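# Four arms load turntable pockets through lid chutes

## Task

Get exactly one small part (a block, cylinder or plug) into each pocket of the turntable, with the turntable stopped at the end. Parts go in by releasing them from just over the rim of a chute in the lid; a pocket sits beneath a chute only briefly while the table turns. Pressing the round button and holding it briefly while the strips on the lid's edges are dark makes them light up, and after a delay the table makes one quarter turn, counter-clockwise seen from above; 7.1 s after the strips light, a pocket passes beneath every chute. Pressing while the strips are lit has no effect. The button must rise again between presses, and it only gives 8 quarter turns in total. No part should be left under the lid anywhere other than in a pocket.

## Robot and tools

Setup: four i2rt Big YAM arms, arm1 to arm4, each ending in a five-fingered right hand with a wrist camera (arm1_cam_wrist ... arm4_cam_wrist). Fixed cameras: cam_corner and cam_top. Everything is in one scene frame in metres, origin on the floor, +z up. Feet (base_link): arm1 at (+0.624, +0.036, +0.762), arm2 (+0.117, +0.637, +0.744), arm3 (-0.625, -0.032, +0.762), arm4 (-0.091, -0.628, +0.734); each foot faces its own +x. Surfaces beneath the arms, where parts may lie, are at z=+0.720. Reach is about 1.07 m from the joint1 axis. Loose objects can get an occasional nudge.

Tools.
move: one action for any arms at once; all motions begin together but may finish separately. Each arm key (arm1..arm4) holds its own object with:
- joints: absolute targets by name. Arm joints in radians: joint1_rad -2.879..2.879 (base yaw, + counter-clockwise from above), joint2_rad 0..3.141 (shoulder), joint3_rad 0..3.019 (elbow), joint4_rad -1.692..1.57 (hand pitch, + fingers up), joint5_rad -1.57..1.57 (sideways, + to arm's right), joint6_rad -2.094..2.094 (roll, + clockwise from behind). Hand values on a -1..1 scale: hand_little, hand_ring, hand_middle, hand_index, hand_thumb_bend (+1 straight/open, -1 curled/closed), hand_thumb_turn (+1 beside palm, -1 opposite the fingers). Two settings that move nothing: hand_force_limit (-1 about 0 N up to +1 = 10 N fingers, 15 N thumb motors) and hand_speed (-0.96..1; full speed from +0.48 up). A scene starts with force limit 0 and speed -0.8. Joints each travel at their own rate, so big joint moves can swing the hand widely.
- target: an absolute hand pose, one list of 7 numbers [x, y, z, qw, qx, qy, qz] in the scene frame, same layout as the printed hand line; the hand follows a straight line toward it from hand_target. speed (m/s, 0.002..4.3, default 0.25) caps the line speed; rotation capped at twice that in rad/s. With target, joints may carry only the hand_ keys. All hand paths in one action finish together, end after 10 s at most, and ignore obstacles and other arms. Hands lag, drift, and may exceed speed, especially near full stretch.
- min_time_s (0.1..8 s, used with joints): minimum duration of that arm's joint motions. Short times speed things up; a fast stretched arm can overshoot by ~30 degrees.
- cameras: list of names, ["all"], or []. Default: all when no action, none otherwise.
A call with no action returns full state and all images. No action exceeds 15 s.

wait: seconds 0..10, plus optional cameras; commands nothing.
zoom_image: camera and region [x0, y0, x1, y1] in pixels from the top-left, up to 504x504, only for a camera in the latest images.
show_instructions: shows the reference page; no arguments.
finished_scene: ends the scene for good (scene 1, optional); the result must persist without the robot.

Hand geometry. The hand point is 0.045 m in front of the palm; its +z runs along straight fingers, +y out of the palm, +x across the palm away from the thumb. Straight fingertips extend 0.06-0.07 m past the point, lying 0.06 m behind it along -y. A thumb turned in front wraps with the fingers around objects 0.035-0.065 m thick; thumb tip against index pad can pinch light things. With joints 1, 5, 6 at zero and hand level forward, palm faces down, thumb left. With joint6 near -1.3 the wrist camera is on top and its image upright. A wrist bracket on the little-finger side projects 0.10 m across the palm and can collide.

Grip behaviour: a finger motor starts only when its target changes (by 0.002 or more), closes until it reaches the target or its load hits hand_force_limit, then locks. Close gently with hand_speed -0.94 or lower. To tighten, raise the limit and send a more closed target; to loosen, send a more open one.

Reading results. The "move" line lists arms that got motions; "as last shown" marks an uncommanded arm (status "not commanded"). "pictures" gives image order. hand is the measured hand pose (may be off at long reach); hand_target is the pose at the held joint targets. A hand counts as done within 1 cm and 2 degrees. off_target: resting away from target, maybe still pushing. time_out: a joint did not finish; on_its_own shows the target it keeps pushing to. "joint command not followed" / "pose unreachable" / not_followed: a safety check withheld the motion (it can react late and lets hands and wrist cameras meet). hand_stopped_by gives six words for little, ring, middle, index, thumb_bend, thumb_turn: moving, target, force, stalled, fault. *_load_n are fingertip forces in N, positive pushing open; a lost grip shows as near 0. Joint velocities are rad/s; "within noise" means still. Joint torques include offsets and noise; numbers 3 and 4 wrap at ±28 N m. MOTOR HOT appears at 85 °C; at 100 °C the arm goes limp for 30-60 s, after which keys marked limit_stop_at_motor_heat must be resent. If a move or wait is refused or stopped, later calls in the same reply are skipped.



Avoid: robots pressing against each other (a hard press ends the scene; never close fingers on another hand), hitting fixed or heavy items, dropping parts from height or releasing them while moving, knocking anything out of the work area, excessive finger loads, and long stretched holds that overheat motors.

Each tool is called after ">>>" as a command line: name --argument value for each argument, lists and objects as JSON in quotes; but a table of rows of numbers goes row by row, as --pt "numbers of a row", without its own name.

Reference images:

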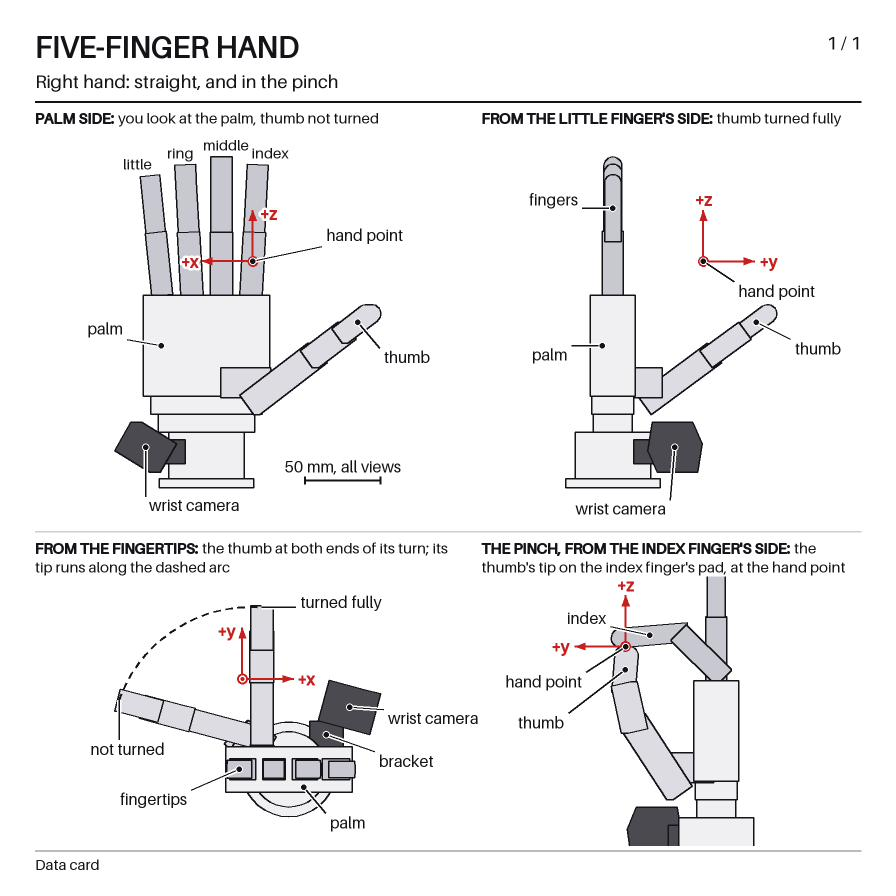

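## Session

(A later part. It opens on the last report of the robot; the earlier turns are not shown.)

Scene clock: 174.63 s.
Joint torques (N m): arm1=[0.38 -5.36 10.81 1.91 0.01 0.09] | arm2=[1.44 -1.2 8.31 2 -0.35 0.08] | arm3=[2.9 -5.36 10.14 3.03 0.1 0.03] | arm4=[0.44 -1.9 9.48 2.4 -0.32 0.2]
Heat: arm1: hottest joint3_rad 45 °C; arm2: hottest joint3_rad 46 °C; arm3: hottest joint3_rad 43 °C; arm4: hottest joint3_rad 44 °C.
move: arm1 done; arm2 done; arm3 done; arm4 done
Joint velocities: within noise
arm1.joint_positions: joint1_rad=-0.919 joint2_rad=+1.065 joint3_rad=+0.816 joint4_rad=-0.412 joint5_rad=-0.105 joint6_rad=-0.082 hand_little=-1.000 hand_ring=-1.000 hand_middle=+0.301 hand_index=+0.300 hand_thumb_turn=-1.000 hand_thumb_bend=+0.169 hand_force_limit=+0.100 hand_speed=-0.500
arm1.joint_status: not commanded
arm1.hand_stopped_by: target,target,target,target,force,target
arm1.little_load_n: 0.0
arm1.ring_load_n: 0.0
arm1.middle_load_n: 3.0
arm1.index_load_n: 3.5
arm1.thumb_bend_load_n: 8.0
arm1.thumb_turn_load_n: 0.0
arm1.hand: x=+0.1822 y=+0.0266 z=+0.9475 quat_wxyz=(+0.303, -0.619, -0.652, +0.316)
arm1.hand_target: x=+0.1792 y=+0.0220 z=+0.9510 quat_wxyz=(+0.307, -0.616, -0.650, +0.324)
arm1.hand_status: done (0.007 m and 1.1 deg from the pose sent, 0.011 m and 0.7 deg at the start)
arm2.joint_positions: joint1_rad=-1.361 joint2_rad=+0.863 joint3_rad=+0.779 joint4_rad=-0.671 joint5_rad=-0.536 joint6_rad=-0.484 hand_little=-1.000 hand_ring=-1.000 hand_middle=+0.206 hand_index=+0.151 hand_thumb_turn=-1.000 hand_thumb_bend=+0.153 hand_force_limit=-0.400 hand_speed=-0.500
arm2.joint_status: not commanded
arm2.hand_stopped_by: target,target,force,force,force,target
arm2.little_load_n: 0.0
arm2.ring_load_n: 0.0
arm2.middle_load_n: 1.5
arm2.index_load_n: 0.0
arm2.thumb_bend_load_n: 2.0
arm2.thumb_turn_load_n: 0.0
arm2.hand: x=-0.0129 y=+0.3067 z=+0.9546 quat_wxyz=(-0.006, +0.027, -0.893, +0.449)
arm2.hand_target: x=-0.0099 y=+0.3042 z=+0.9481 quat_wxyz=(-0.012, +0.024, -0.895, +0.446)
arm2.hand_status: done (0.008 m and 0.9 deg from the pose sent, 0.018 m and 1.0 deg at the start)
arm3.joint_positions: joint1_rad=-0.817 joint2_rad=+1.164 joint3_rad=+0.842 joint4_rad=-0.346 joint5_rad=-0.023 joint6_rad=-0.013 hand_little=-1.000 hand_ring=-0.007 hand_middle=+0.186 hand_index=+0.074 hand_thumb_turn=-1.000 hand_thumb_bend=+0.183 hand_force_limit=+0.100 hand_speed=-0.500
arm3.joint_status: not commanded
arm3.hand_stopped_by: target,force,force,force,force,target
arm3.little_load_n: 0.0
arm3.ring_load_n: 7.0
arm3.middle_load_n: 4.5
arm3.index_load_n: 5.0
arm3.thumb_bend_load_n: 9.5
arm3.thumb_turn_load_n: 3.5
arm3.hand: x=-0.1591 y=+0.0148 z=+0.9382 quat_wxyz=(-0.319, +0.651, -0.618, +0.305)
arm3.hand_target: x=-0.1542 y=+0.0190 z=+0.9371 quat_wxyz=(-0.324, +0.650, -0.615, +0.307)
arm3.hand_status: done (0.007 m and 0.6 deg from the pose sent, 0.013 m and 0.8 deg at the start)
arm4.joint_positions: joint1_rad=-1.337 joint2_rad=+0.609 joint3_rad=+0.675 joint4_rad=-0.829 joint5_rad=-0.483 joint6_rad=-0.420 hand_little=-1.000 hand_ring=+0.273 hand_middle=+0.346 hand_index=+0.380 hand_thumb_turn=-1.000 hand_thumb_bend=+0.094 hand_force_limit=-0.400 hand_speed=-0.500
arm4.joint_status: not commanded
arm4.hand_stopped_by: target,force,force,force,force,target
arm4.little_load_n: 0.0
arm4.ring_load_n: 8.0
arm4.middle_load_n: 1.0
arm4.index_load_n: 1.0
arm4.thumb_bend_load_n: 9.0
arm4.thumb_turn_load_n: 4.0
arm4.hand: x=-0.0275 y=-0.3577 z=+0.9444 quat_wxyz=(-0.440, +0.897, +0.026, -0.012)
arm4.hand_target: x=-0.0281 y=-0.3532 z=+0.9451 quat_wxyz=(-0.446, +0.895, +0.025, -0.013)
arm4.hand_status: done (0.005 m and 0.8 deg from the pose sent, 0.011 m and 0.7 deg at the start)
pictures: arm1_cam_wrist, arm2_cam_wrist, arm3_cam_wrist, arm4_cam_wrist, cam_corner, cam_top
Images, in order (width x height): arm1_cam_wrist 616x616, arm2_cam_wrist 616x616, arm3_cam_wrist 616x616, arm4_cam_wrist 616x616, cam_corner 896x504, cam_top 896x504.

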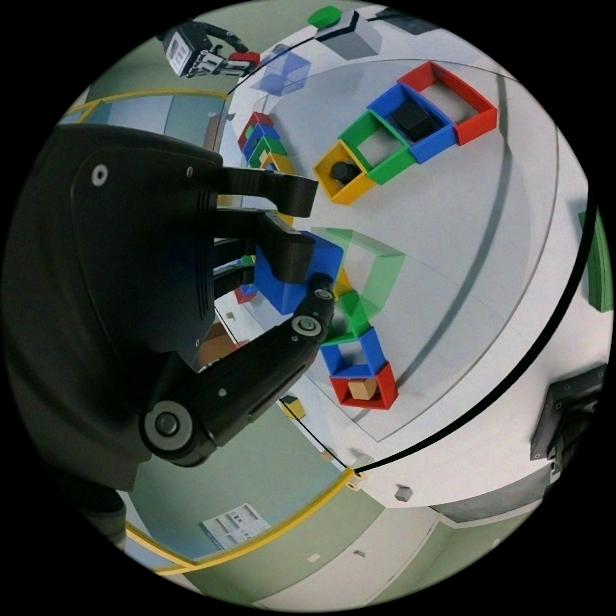

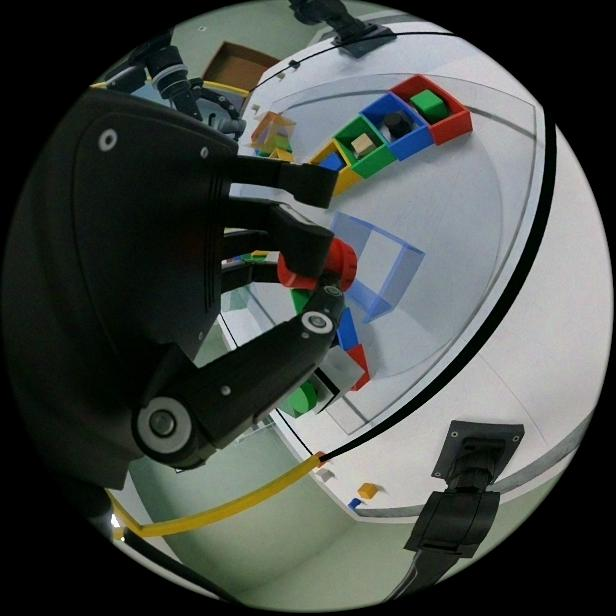

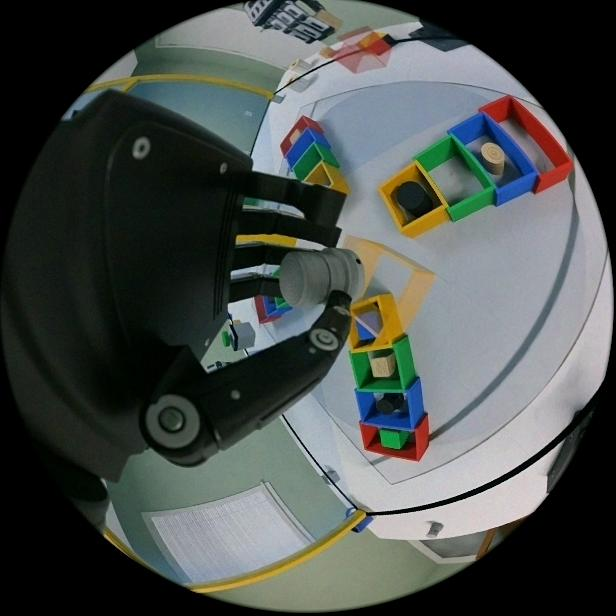

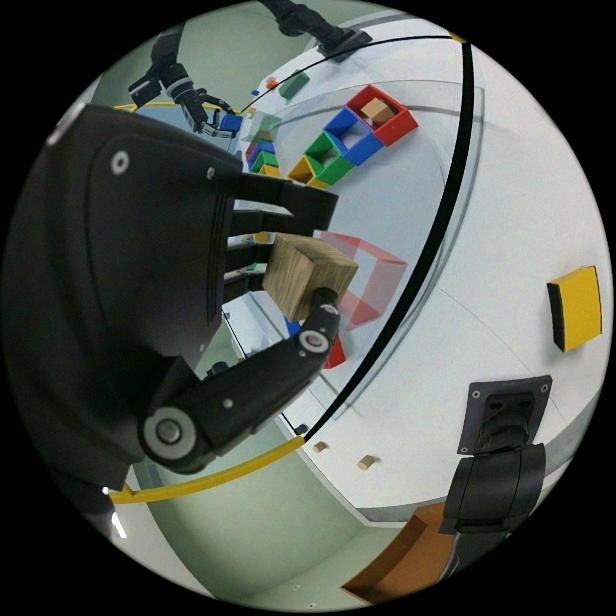

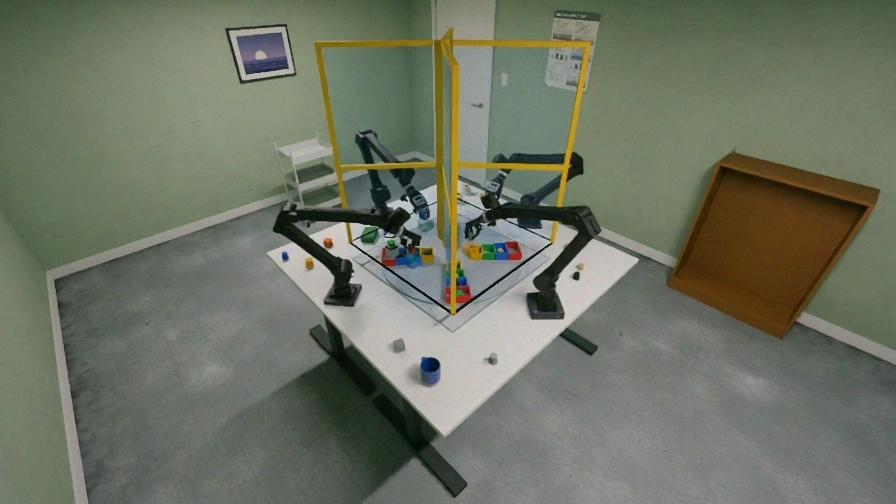

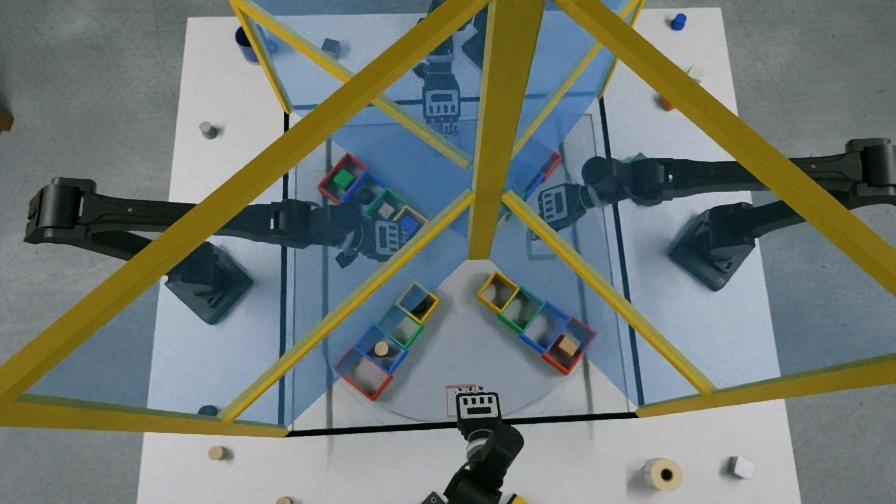

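>>> zoom_image --camera "cam_corner" --region '[458, 232, 488, 262]'

>>> zoom_image --camera "arm3_cam_wrist" --region '[270, 200, 470, 350]'

>>> zoom_image --camera "arm2_cam_wrist" --region '[250, 190, 450, 340]'

Scaled by 16.800 from the camera's image (finer frame: 1280x720).

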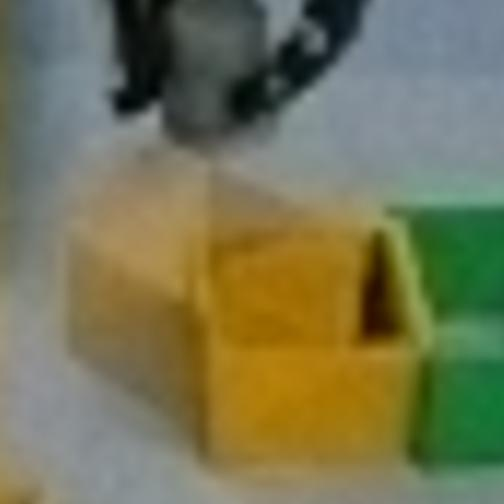

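Scaled by 2.520 from the camera's image (finer frame: 880x880).

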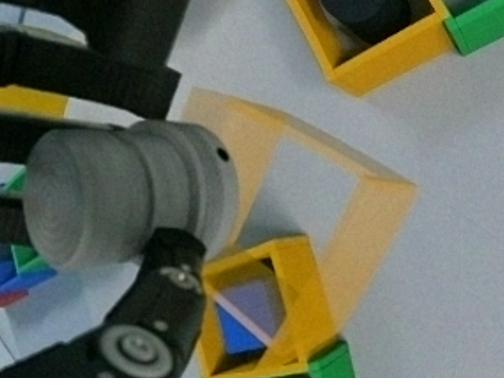

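Scaled by 2.520 from the camera's image (finer frame: 880x880).

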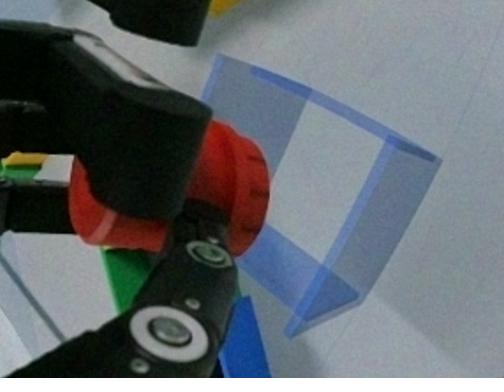

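>>> zoom_image --camera "cam_corner" --region '[400, 240, 430, 270]'

>>> zoom_image --camera "cam_corner" --region '[411, 210, 441, 240]'

Scaled by 16.800 from the camera's image (finer frame: 1280x720).

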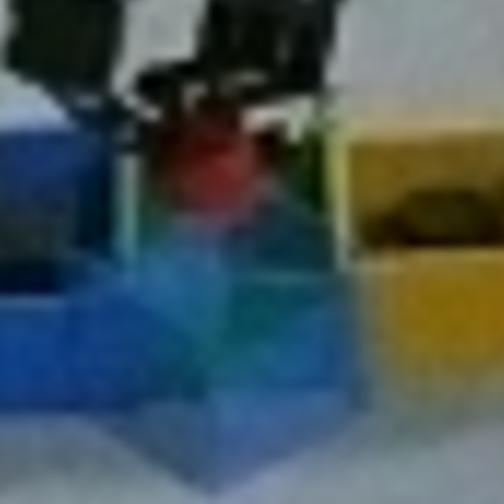

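Scaled by 16.800 from the camera's image (finer frame: 1280x720).

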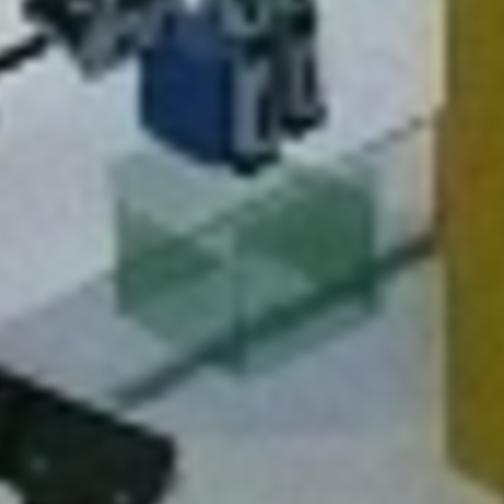

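>>> zoom_image --camera "arm1_cam_wrist" --region '[220, 20, 340, 140]'

>>> zoom_image --camera "arm2_cam_wrist" --region '[200, 70, 320, 190]'

>>> zoom_image --camera "arm3_cam_wrist" --region '[290, 10, 410, 130]'

>>> zoom_image --camera "arm4_cam_wrist" --region '[190, 70, 310, 190]'

Scaled by 4.200 from the camera's image (finer frame: 880x880).

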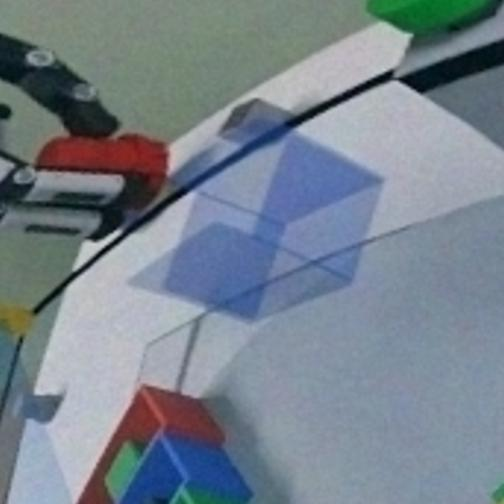

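Scaled by 4.200 from the camera's image (finer frame: 880x880).

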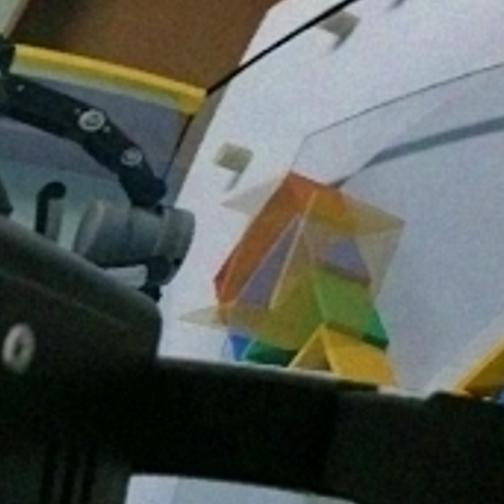

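Scaled by 4.200 from the camera's image (finer frame: 880x880).

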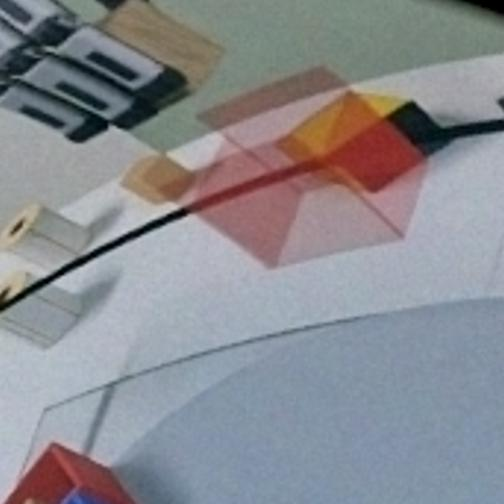

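Scaled by 4.200 from the camera's image (finer frame: 880x880).

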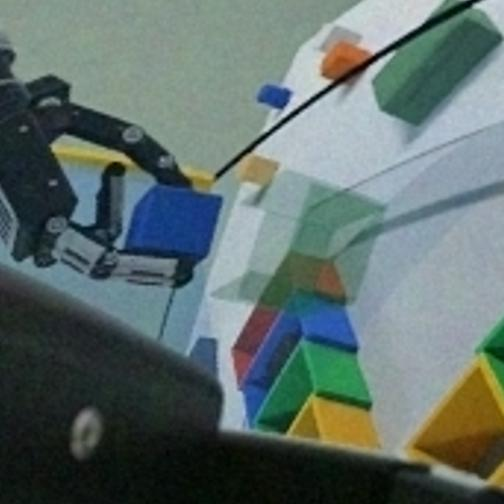

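>>> zoom_image --camera "arm1_cam_wrist" --region '[235, 40, 315, 120]'

>>> zoom_image --camera "arm2_cam_wrist" --region '[225, 90, 305, 170]'

>>> zoom_image --camera "arm3_cam_wrist" --region '[330, 10, 410, 90]'

>>> zoom_image --camera "arm4_cam_wrist" --region '[215, 90, 295, 170]'

Scaled by 6.300 from the camera's image (finer frame: 880x880).

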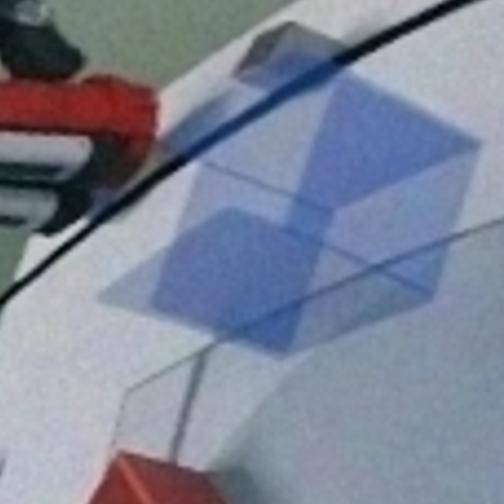

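Scaled by 6.300 from the camera's image (finer frame: 880x880).

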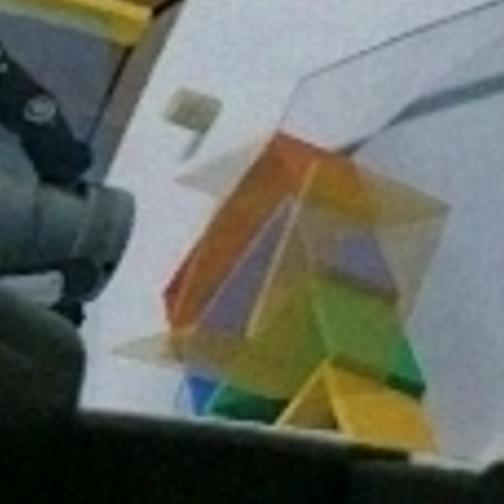

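Scaled by 6.300 from the camera's image (finer frame: 880x880).

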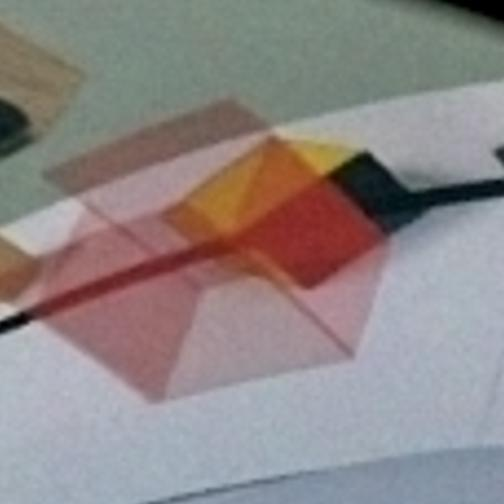

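Scaled by 6.300 from the camera's image (finer frame: 880x880).

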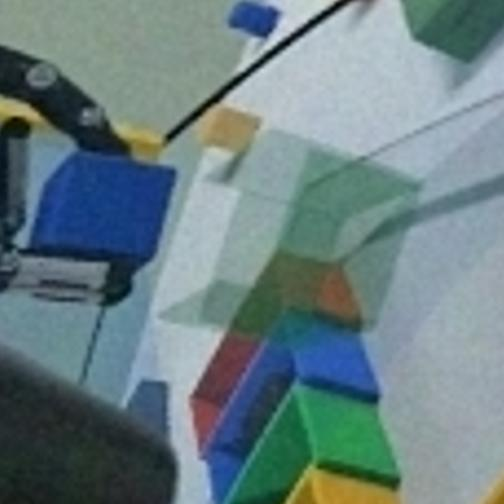

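>>> zoom_image --camera "arm2_cam_wrist" --region '[230, 95, 300, 165]'

>>> zoom_image --camera "cam_top" --region '[430, 360, 500, 430]'

>>> zoom_image --camera "cam_top" --region '[420, 90, 470, 160]'

>>> zoom_image --camera "cam_top" --region '[370, 210, 430, 270]'

Scaled by 7.200 from the camera's image (finer frame: 880x880).

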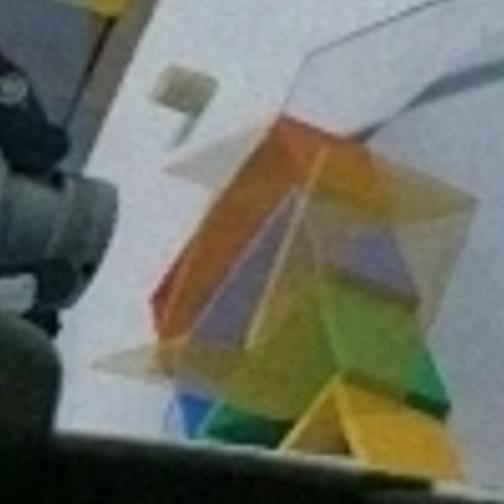

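Scaled by 7.200 from the camera's image (finer frame: 1280x720).

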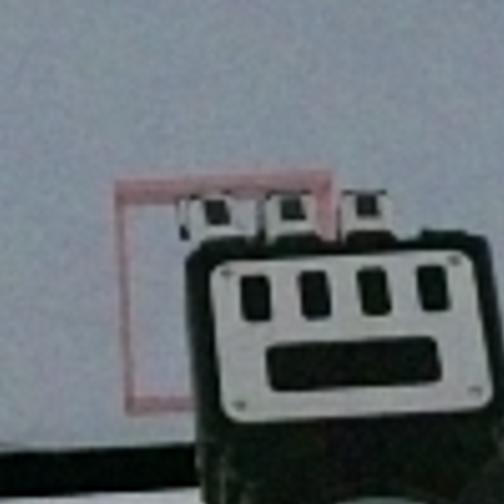

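Scaled by 7.200 from the camera's image (finer frame: 1280x720).

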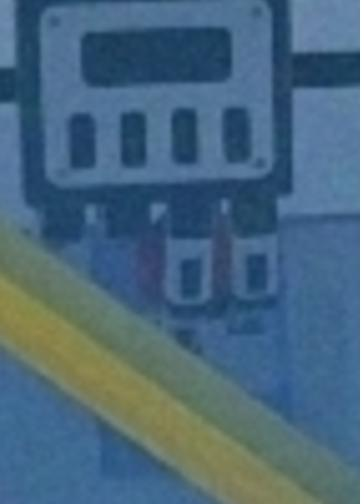

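Scaled by 8.400 from the camera's image (finer frame: 1280x720).

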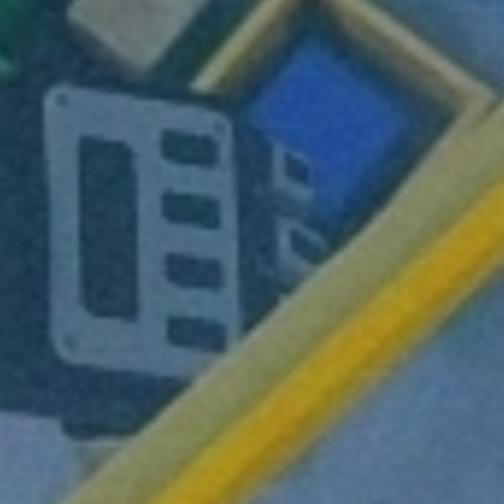

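>>> move --arm1 '{"target":[0.182,0.010,0.940,-0.3069,0.6155,0.6497,-0.3239],"speed":0.05}' --arm2 '{"target":[-0.002,0.290,0.938,0.0121,-0.0242,0.8946,-0.446],"speed":0.05}' --arm3 '{"target":[-0.153,0.028,0.929,0.3239,-0.6497,0.6155,-0.3069],"speed":0.05}' --arm4 '{"target":[-0.035,-0.340,0.936,0.446,-0.8946,-0.025,0.0125],"speed":0.05}' --cameras '["all"]'

>>> zoom_image --camera "arm1_cam_wrist" --region '[230, 40, 310, 120]'

>>> zoom_image --camera "arm2_cam_wrist" --region '[225, 90, 305, 170]'

>>> zoom_image --camera "arm4_cam_wrist" --region '[215, 90, 295, 170]'

>>> zoom_image --camera "arm1_cam_wrist" --region '[240, 200, 440, 350]'

>>> zoom_image --camera "arm2_cam_wrist" --region '[250, 190, 450, 340]'

>>> zoom_image --camera "arm3_cam_wrist" --region '[270, 200, 470, 350]'

>>> zoom_image --camera "arm4_cam_wrist" --region '[240, 200, 440, 350]'

>>> zoom_image --camera "cam_corner" --region '[400, 210, 490, 270]'

Scene clock: 189.93 s.
Joint torques (N m): arm1=[0.21 -5.54 10.76 1.87 0.02 0.08] | arm2=[1.14 -1.55 8.32 1.91 -0.3 0.09] | arm3=[2.84 -5.6 10.07 3 0.09 0.14] | arm4=[0.38 -2.02 9.52 2.44 -0.27 0.19]
Heat: arm1: hottest joint3_rad 44 °C; arm2: hottest joint3_rad 47 °C; arm3: hottest joint3_rad 41 °C; arm4: hottest joint3_rad 45 °C.
move: arm1 done; arm2 done; arm3 done; arm4 done
Joint velocities: within noise
arm1.joint_positions: joint1_rad=-0.882 joint2_rad=+1.065 joint3_rad=+0.785 joint4_rad=-0.381 joint5_rad=-0.076 joint6_rad=-0.061 hand_little=-1.000 hand_ring=-1.000 hand_middle=+0.301 hand_index=+0.300 hand_thumb_turn=-1.000 hand_thumb_bend=+0.169 hand_force_limit=+0.100 hand_speed=-0.500
arm1.joint_status: not commanded
arm1.hand_stopped_by: target,target,target,target,force,target
arm1.little_load_n: 0.0
arm1.ring_load_n: 0.0
arm1.middle_load_n: 3.0
arm1.index_load_n: 3.5
arm1.thumb_bend_load_n: 7.5
arm1.thumb_turn_load_n: -0.5
arm1.hand: x=+0.1848 y=+0.0146 z=+0.9359 quat_wxyz=(+0.303, -0.619, -0.652, +0.316)
arm1.hand_target: x=+0.1821 y=+0.0099 z=+0.9401 quat_wxyz=(+0.307, -0.615, -0.650, +0.324)
arm1.hand_status: done (0.007 m and 1.2 deg from the pose sent, 0.018 m and 1.1 deg at the start)
arm2.joint_positions: joint1_rad=-1.306 joint2_rad=+0.887 joint3_rad=+0.762 joint4_rad=-0.610 joint5_rad=-0.496 joint6_rad=-0.442 hand_little=-1.000 hand_ring=-1.000 hand_middle=+0.206 hand_index=+0.151 hand_thumb_turn=-1.000 hand_thumb_bend=+0.153 hand_force_limit=-0.400 hand_speed=-0.500
arm2.joint_status: not commanded
arm2.hand_stopped_by: target,target,force,force,force,target
arm2.little_load_n: 0.0
arm2.ring_load_n: 0.0
arm2.middle_load_n: 1.5
arm2.index_load_n: 0.0
arm2.thumb_bend_load_n: 2.0
arm2.thumb_turn_load_n: 0.5
arm2.hand: x=-0.0052 y=+0.2924 z=+0.9444 quat_wxyz=(-0.006, +0.028, -0.893, +0.449)
arm2.hand_target: x=-0.0019 y=+0.2902 z=+0.9380 quat_wxyz=(-0.012, +0.024, -0.895, +0.446)
arm2.hand_status: done (0.008 m and 0.9 deg from the pose sent, 0.026 m and 0.9 deg at the start)
arm3.joint_positions: joint1_rad=-0.794 joint2_rad=+1.176 joint3_rad=+0.830 joint4_rad=-0.321 joint5_rad=-0.004 joint6_rad=-0.007 hand_little=-1.000 hand_ring=-0.007 hand_middle=+0.186 hand_index=+0.074 hand_thumb_turn=-1.000 hand_thumb_bend=+0.183 hand_force_limit=+0.100 hand_speed=-0.500
arm3.joint_status: not commanded
arm3.hand_stopped_by: target,force,force,force,force,target
arm3.little_load_n: 0.0
arm3.ring_load_n: 7.0
arm3.middle_load_n: 4.5
arm3.index_load_n: 5.0
arm3.thumb_bend_load_n: 10.0
arm3.thumb_turn_load_n: 3.0
arm3.hand: x=-0.1579 y=+0.0219 z=+0.9301 quat_wxyz=(-0.317, +0.653, -0.615, +0.307)
arm3.hand_target: x=-0.1532 y=+0.0279 z=+0.9290 quat_wxyz=(-0.324, +0.650, -0.616, +0.307)
arm3.hand_status: done (0.008 m and 0.8 deg from the pose sent, 0.017 m and 0.6 deg at the start)
arm4.joint_positions: joint1_rad=-1.270 joint2_rad=+0.629 joint3_rad=+0.655 joint4_rad=-0.765 joint5_rad=-0.434 joint6_rad=-0.370 hand_little=-1.000 hand_ring=+0.273 hand_middle=+0.346 hand_index=+0.380 hand_thumb_turn=-1.000 hand_thumb_bend=+0.094 hand_force_limit=-0.400 hand_speed=-0.500
arm4.joint_status: not commanded
arm4.hand_stopped_by: target,force,force,force,force,target
arm4.little_load_n: 0.0
arm4.ring_load_n: 8.5
arm4.middle_load_n: 1.0
arm4.index_load_n: 1.0
arm4.thumb_bend_load_n: 9.0
arm4.thumb_turn_load_n: 4.0
arm4.hand: x=-0.0344 y=-0.3448 z=+0.9357 quat_wxyz=(-0.440, +0.897, +0.027, -0.011)
arm4.hand_target: x=-0.0350 y=-0.3402 z=+0.9360 quat_wxyz=(-0.446, +0.895, +0.025, -0.013)
arm4.hand_status: done (0.005 m and 0.8 deg from the pose sent, 0.021 m and 0.8 deg at the start)
pictures: arm1_cam_wrist, arm2_cam_wrist, arm3_cam_wrist, arm4_cam_wrist, cam_corner, cam_top
Images, in order (width x height): arm1_cam_wrist 616x616, arm2_cam_wrist 616x616, arm3_cam_wrist 616x616, arm4_cam_wrist 616x616, cam_corner 896x504, cam_top 896x504.

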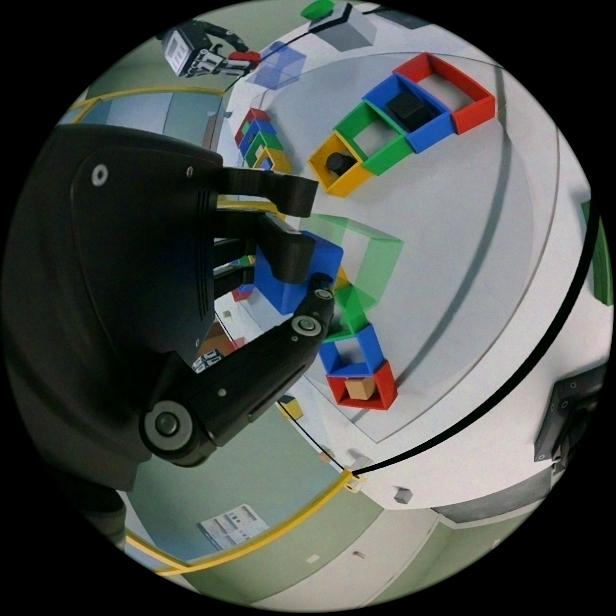

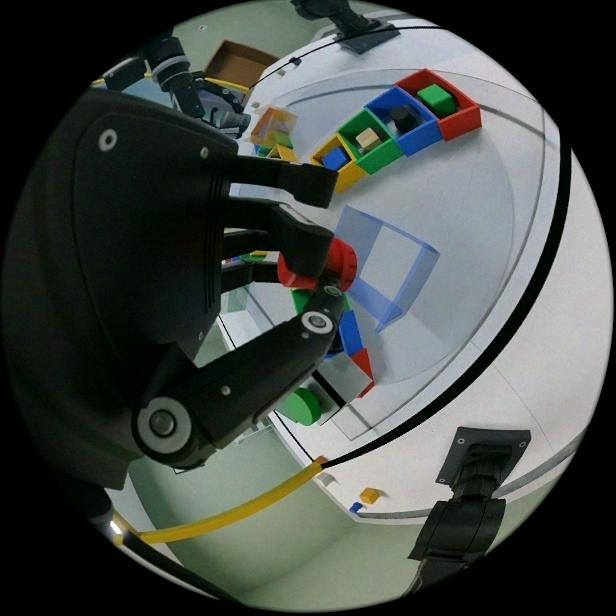

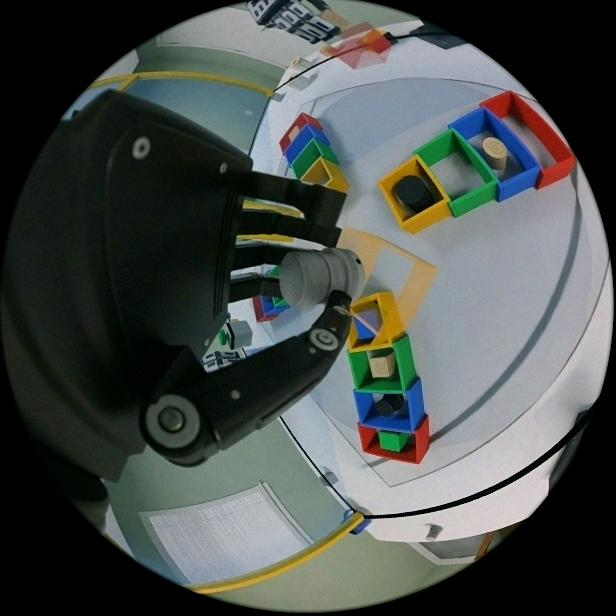

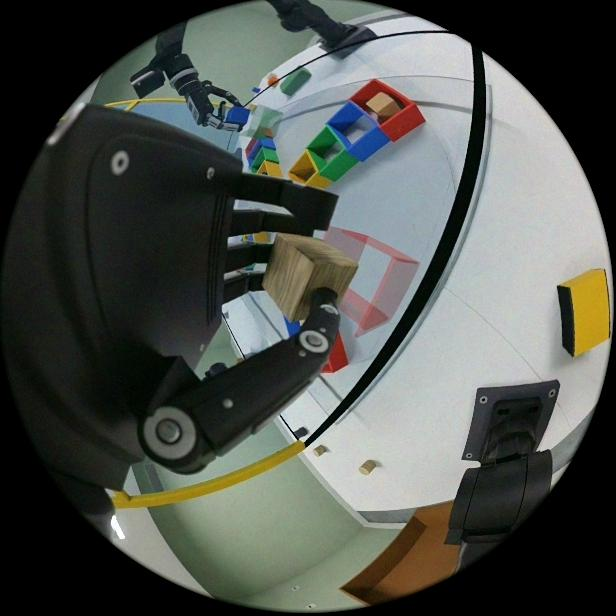

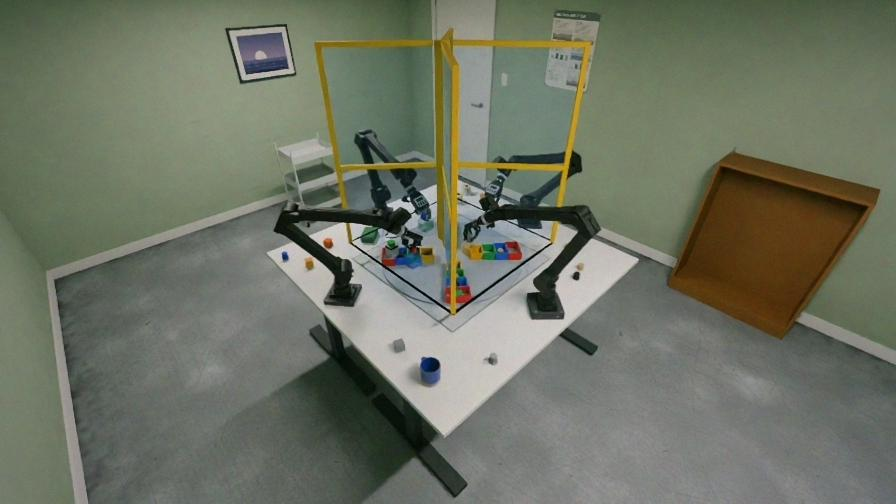

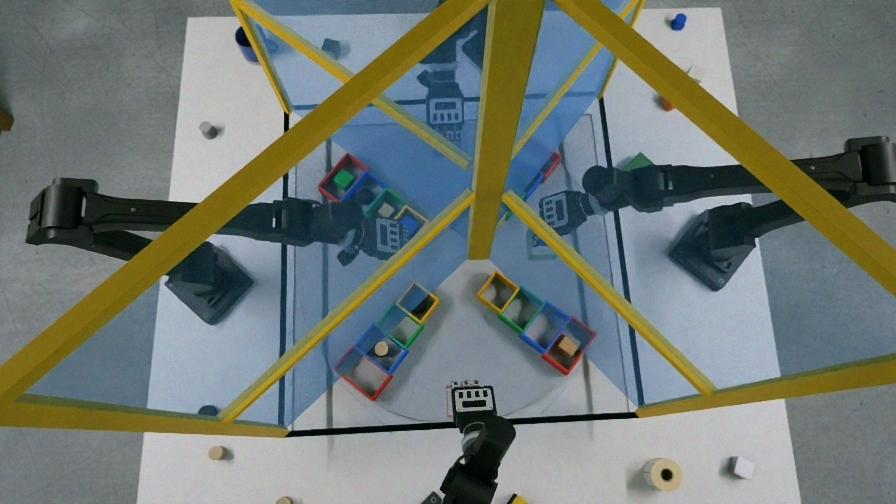

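Scaled by 6.300 from the camera's image (finer frame: 880x880).

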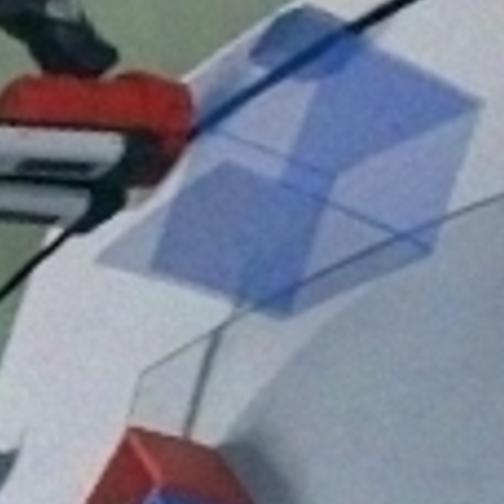

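Scaled by 6.300 from the camera's image (finer frame: 880x880).

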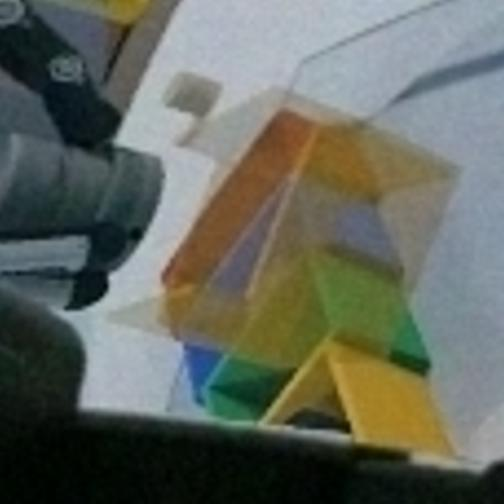

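Scaled by 6.300 from the camera's image (finer frame: 880x880).

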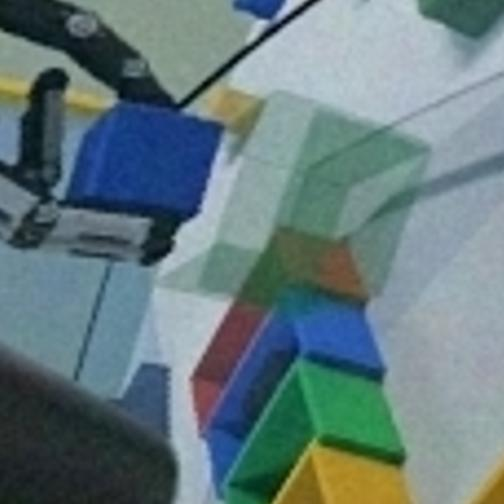

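Scaled by 2.520 from the camera's image (finer frame: 880x880).

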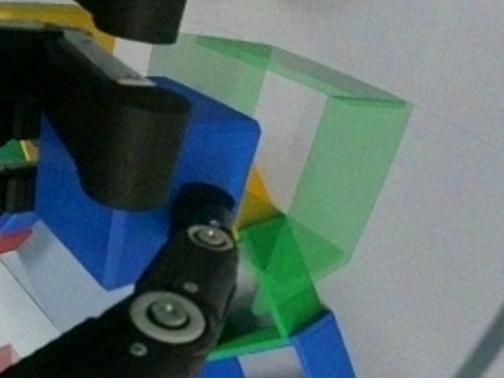

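Scaled by 2.520 from the camera's image (finer frame: 880x880).

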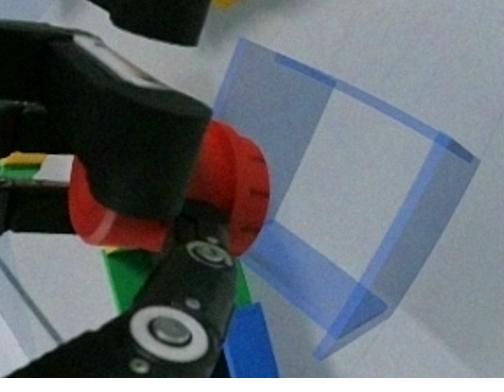

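Scaled by 2.520 from the camera's image (finer frame: 880x880).

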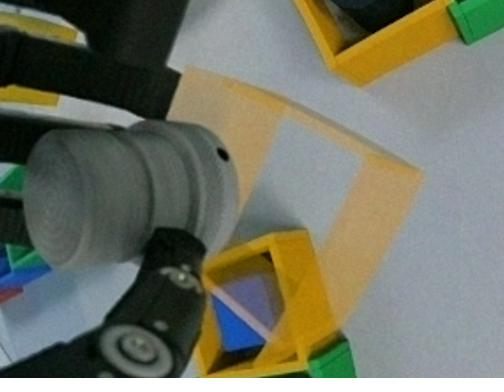

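Scaled by 2.520 from the camera's image (finer frame: 880x880).

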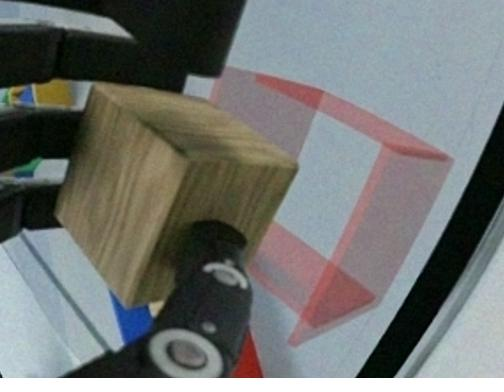

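Scaled by 5.600 from the camera's image (finer frame: 1280x720).

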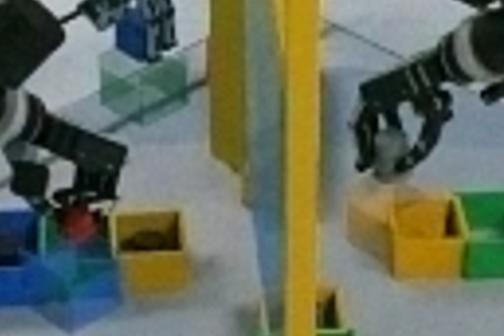

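>>> zoom_image --camera "cam_top" --region '[430, 360, 500, 430]'

>>> zoom_image --camera "cam_top" --region '[420, 90, 470, 160]'

>>> zoom_image --camera "cam_top" --region '[510, 180, 580, 270]'

>>> zoom_image --camera "cam_corner" --region '[400, 235, 430, 275]'

Scaled by 7.200 from the camera's image (finer frame: 1280x720).

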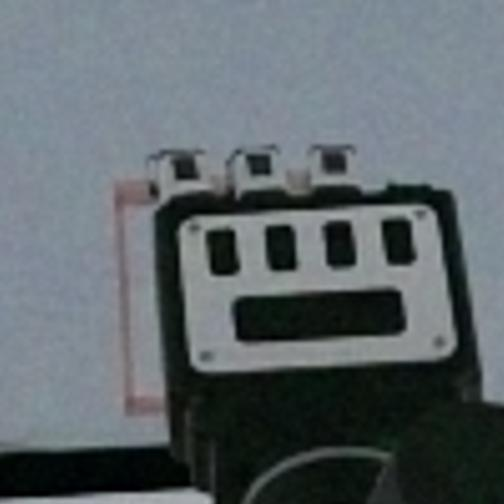

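Scaled by 7.200 from the camera's image (finer frame: 1280x720).

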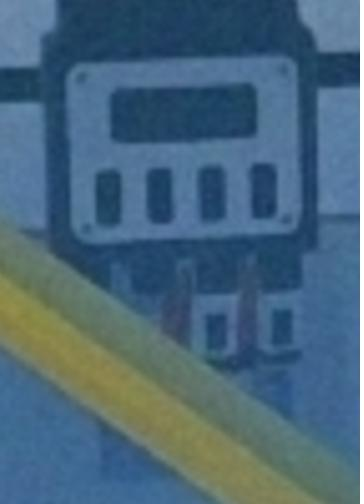

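Scaled by 5.600 from the camera's image (finer frame: 1280x720).

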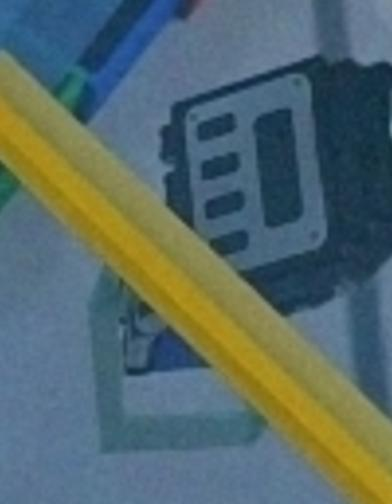

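Scaled by 12.600 from the camera's image (finer frame: 1280x720).

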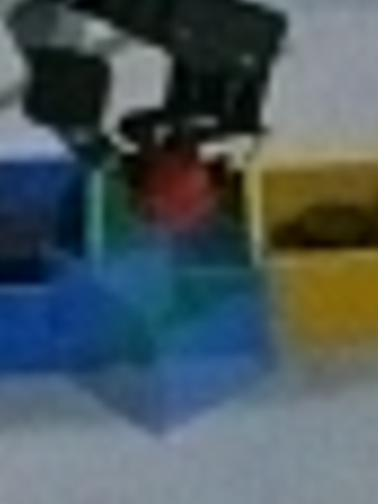

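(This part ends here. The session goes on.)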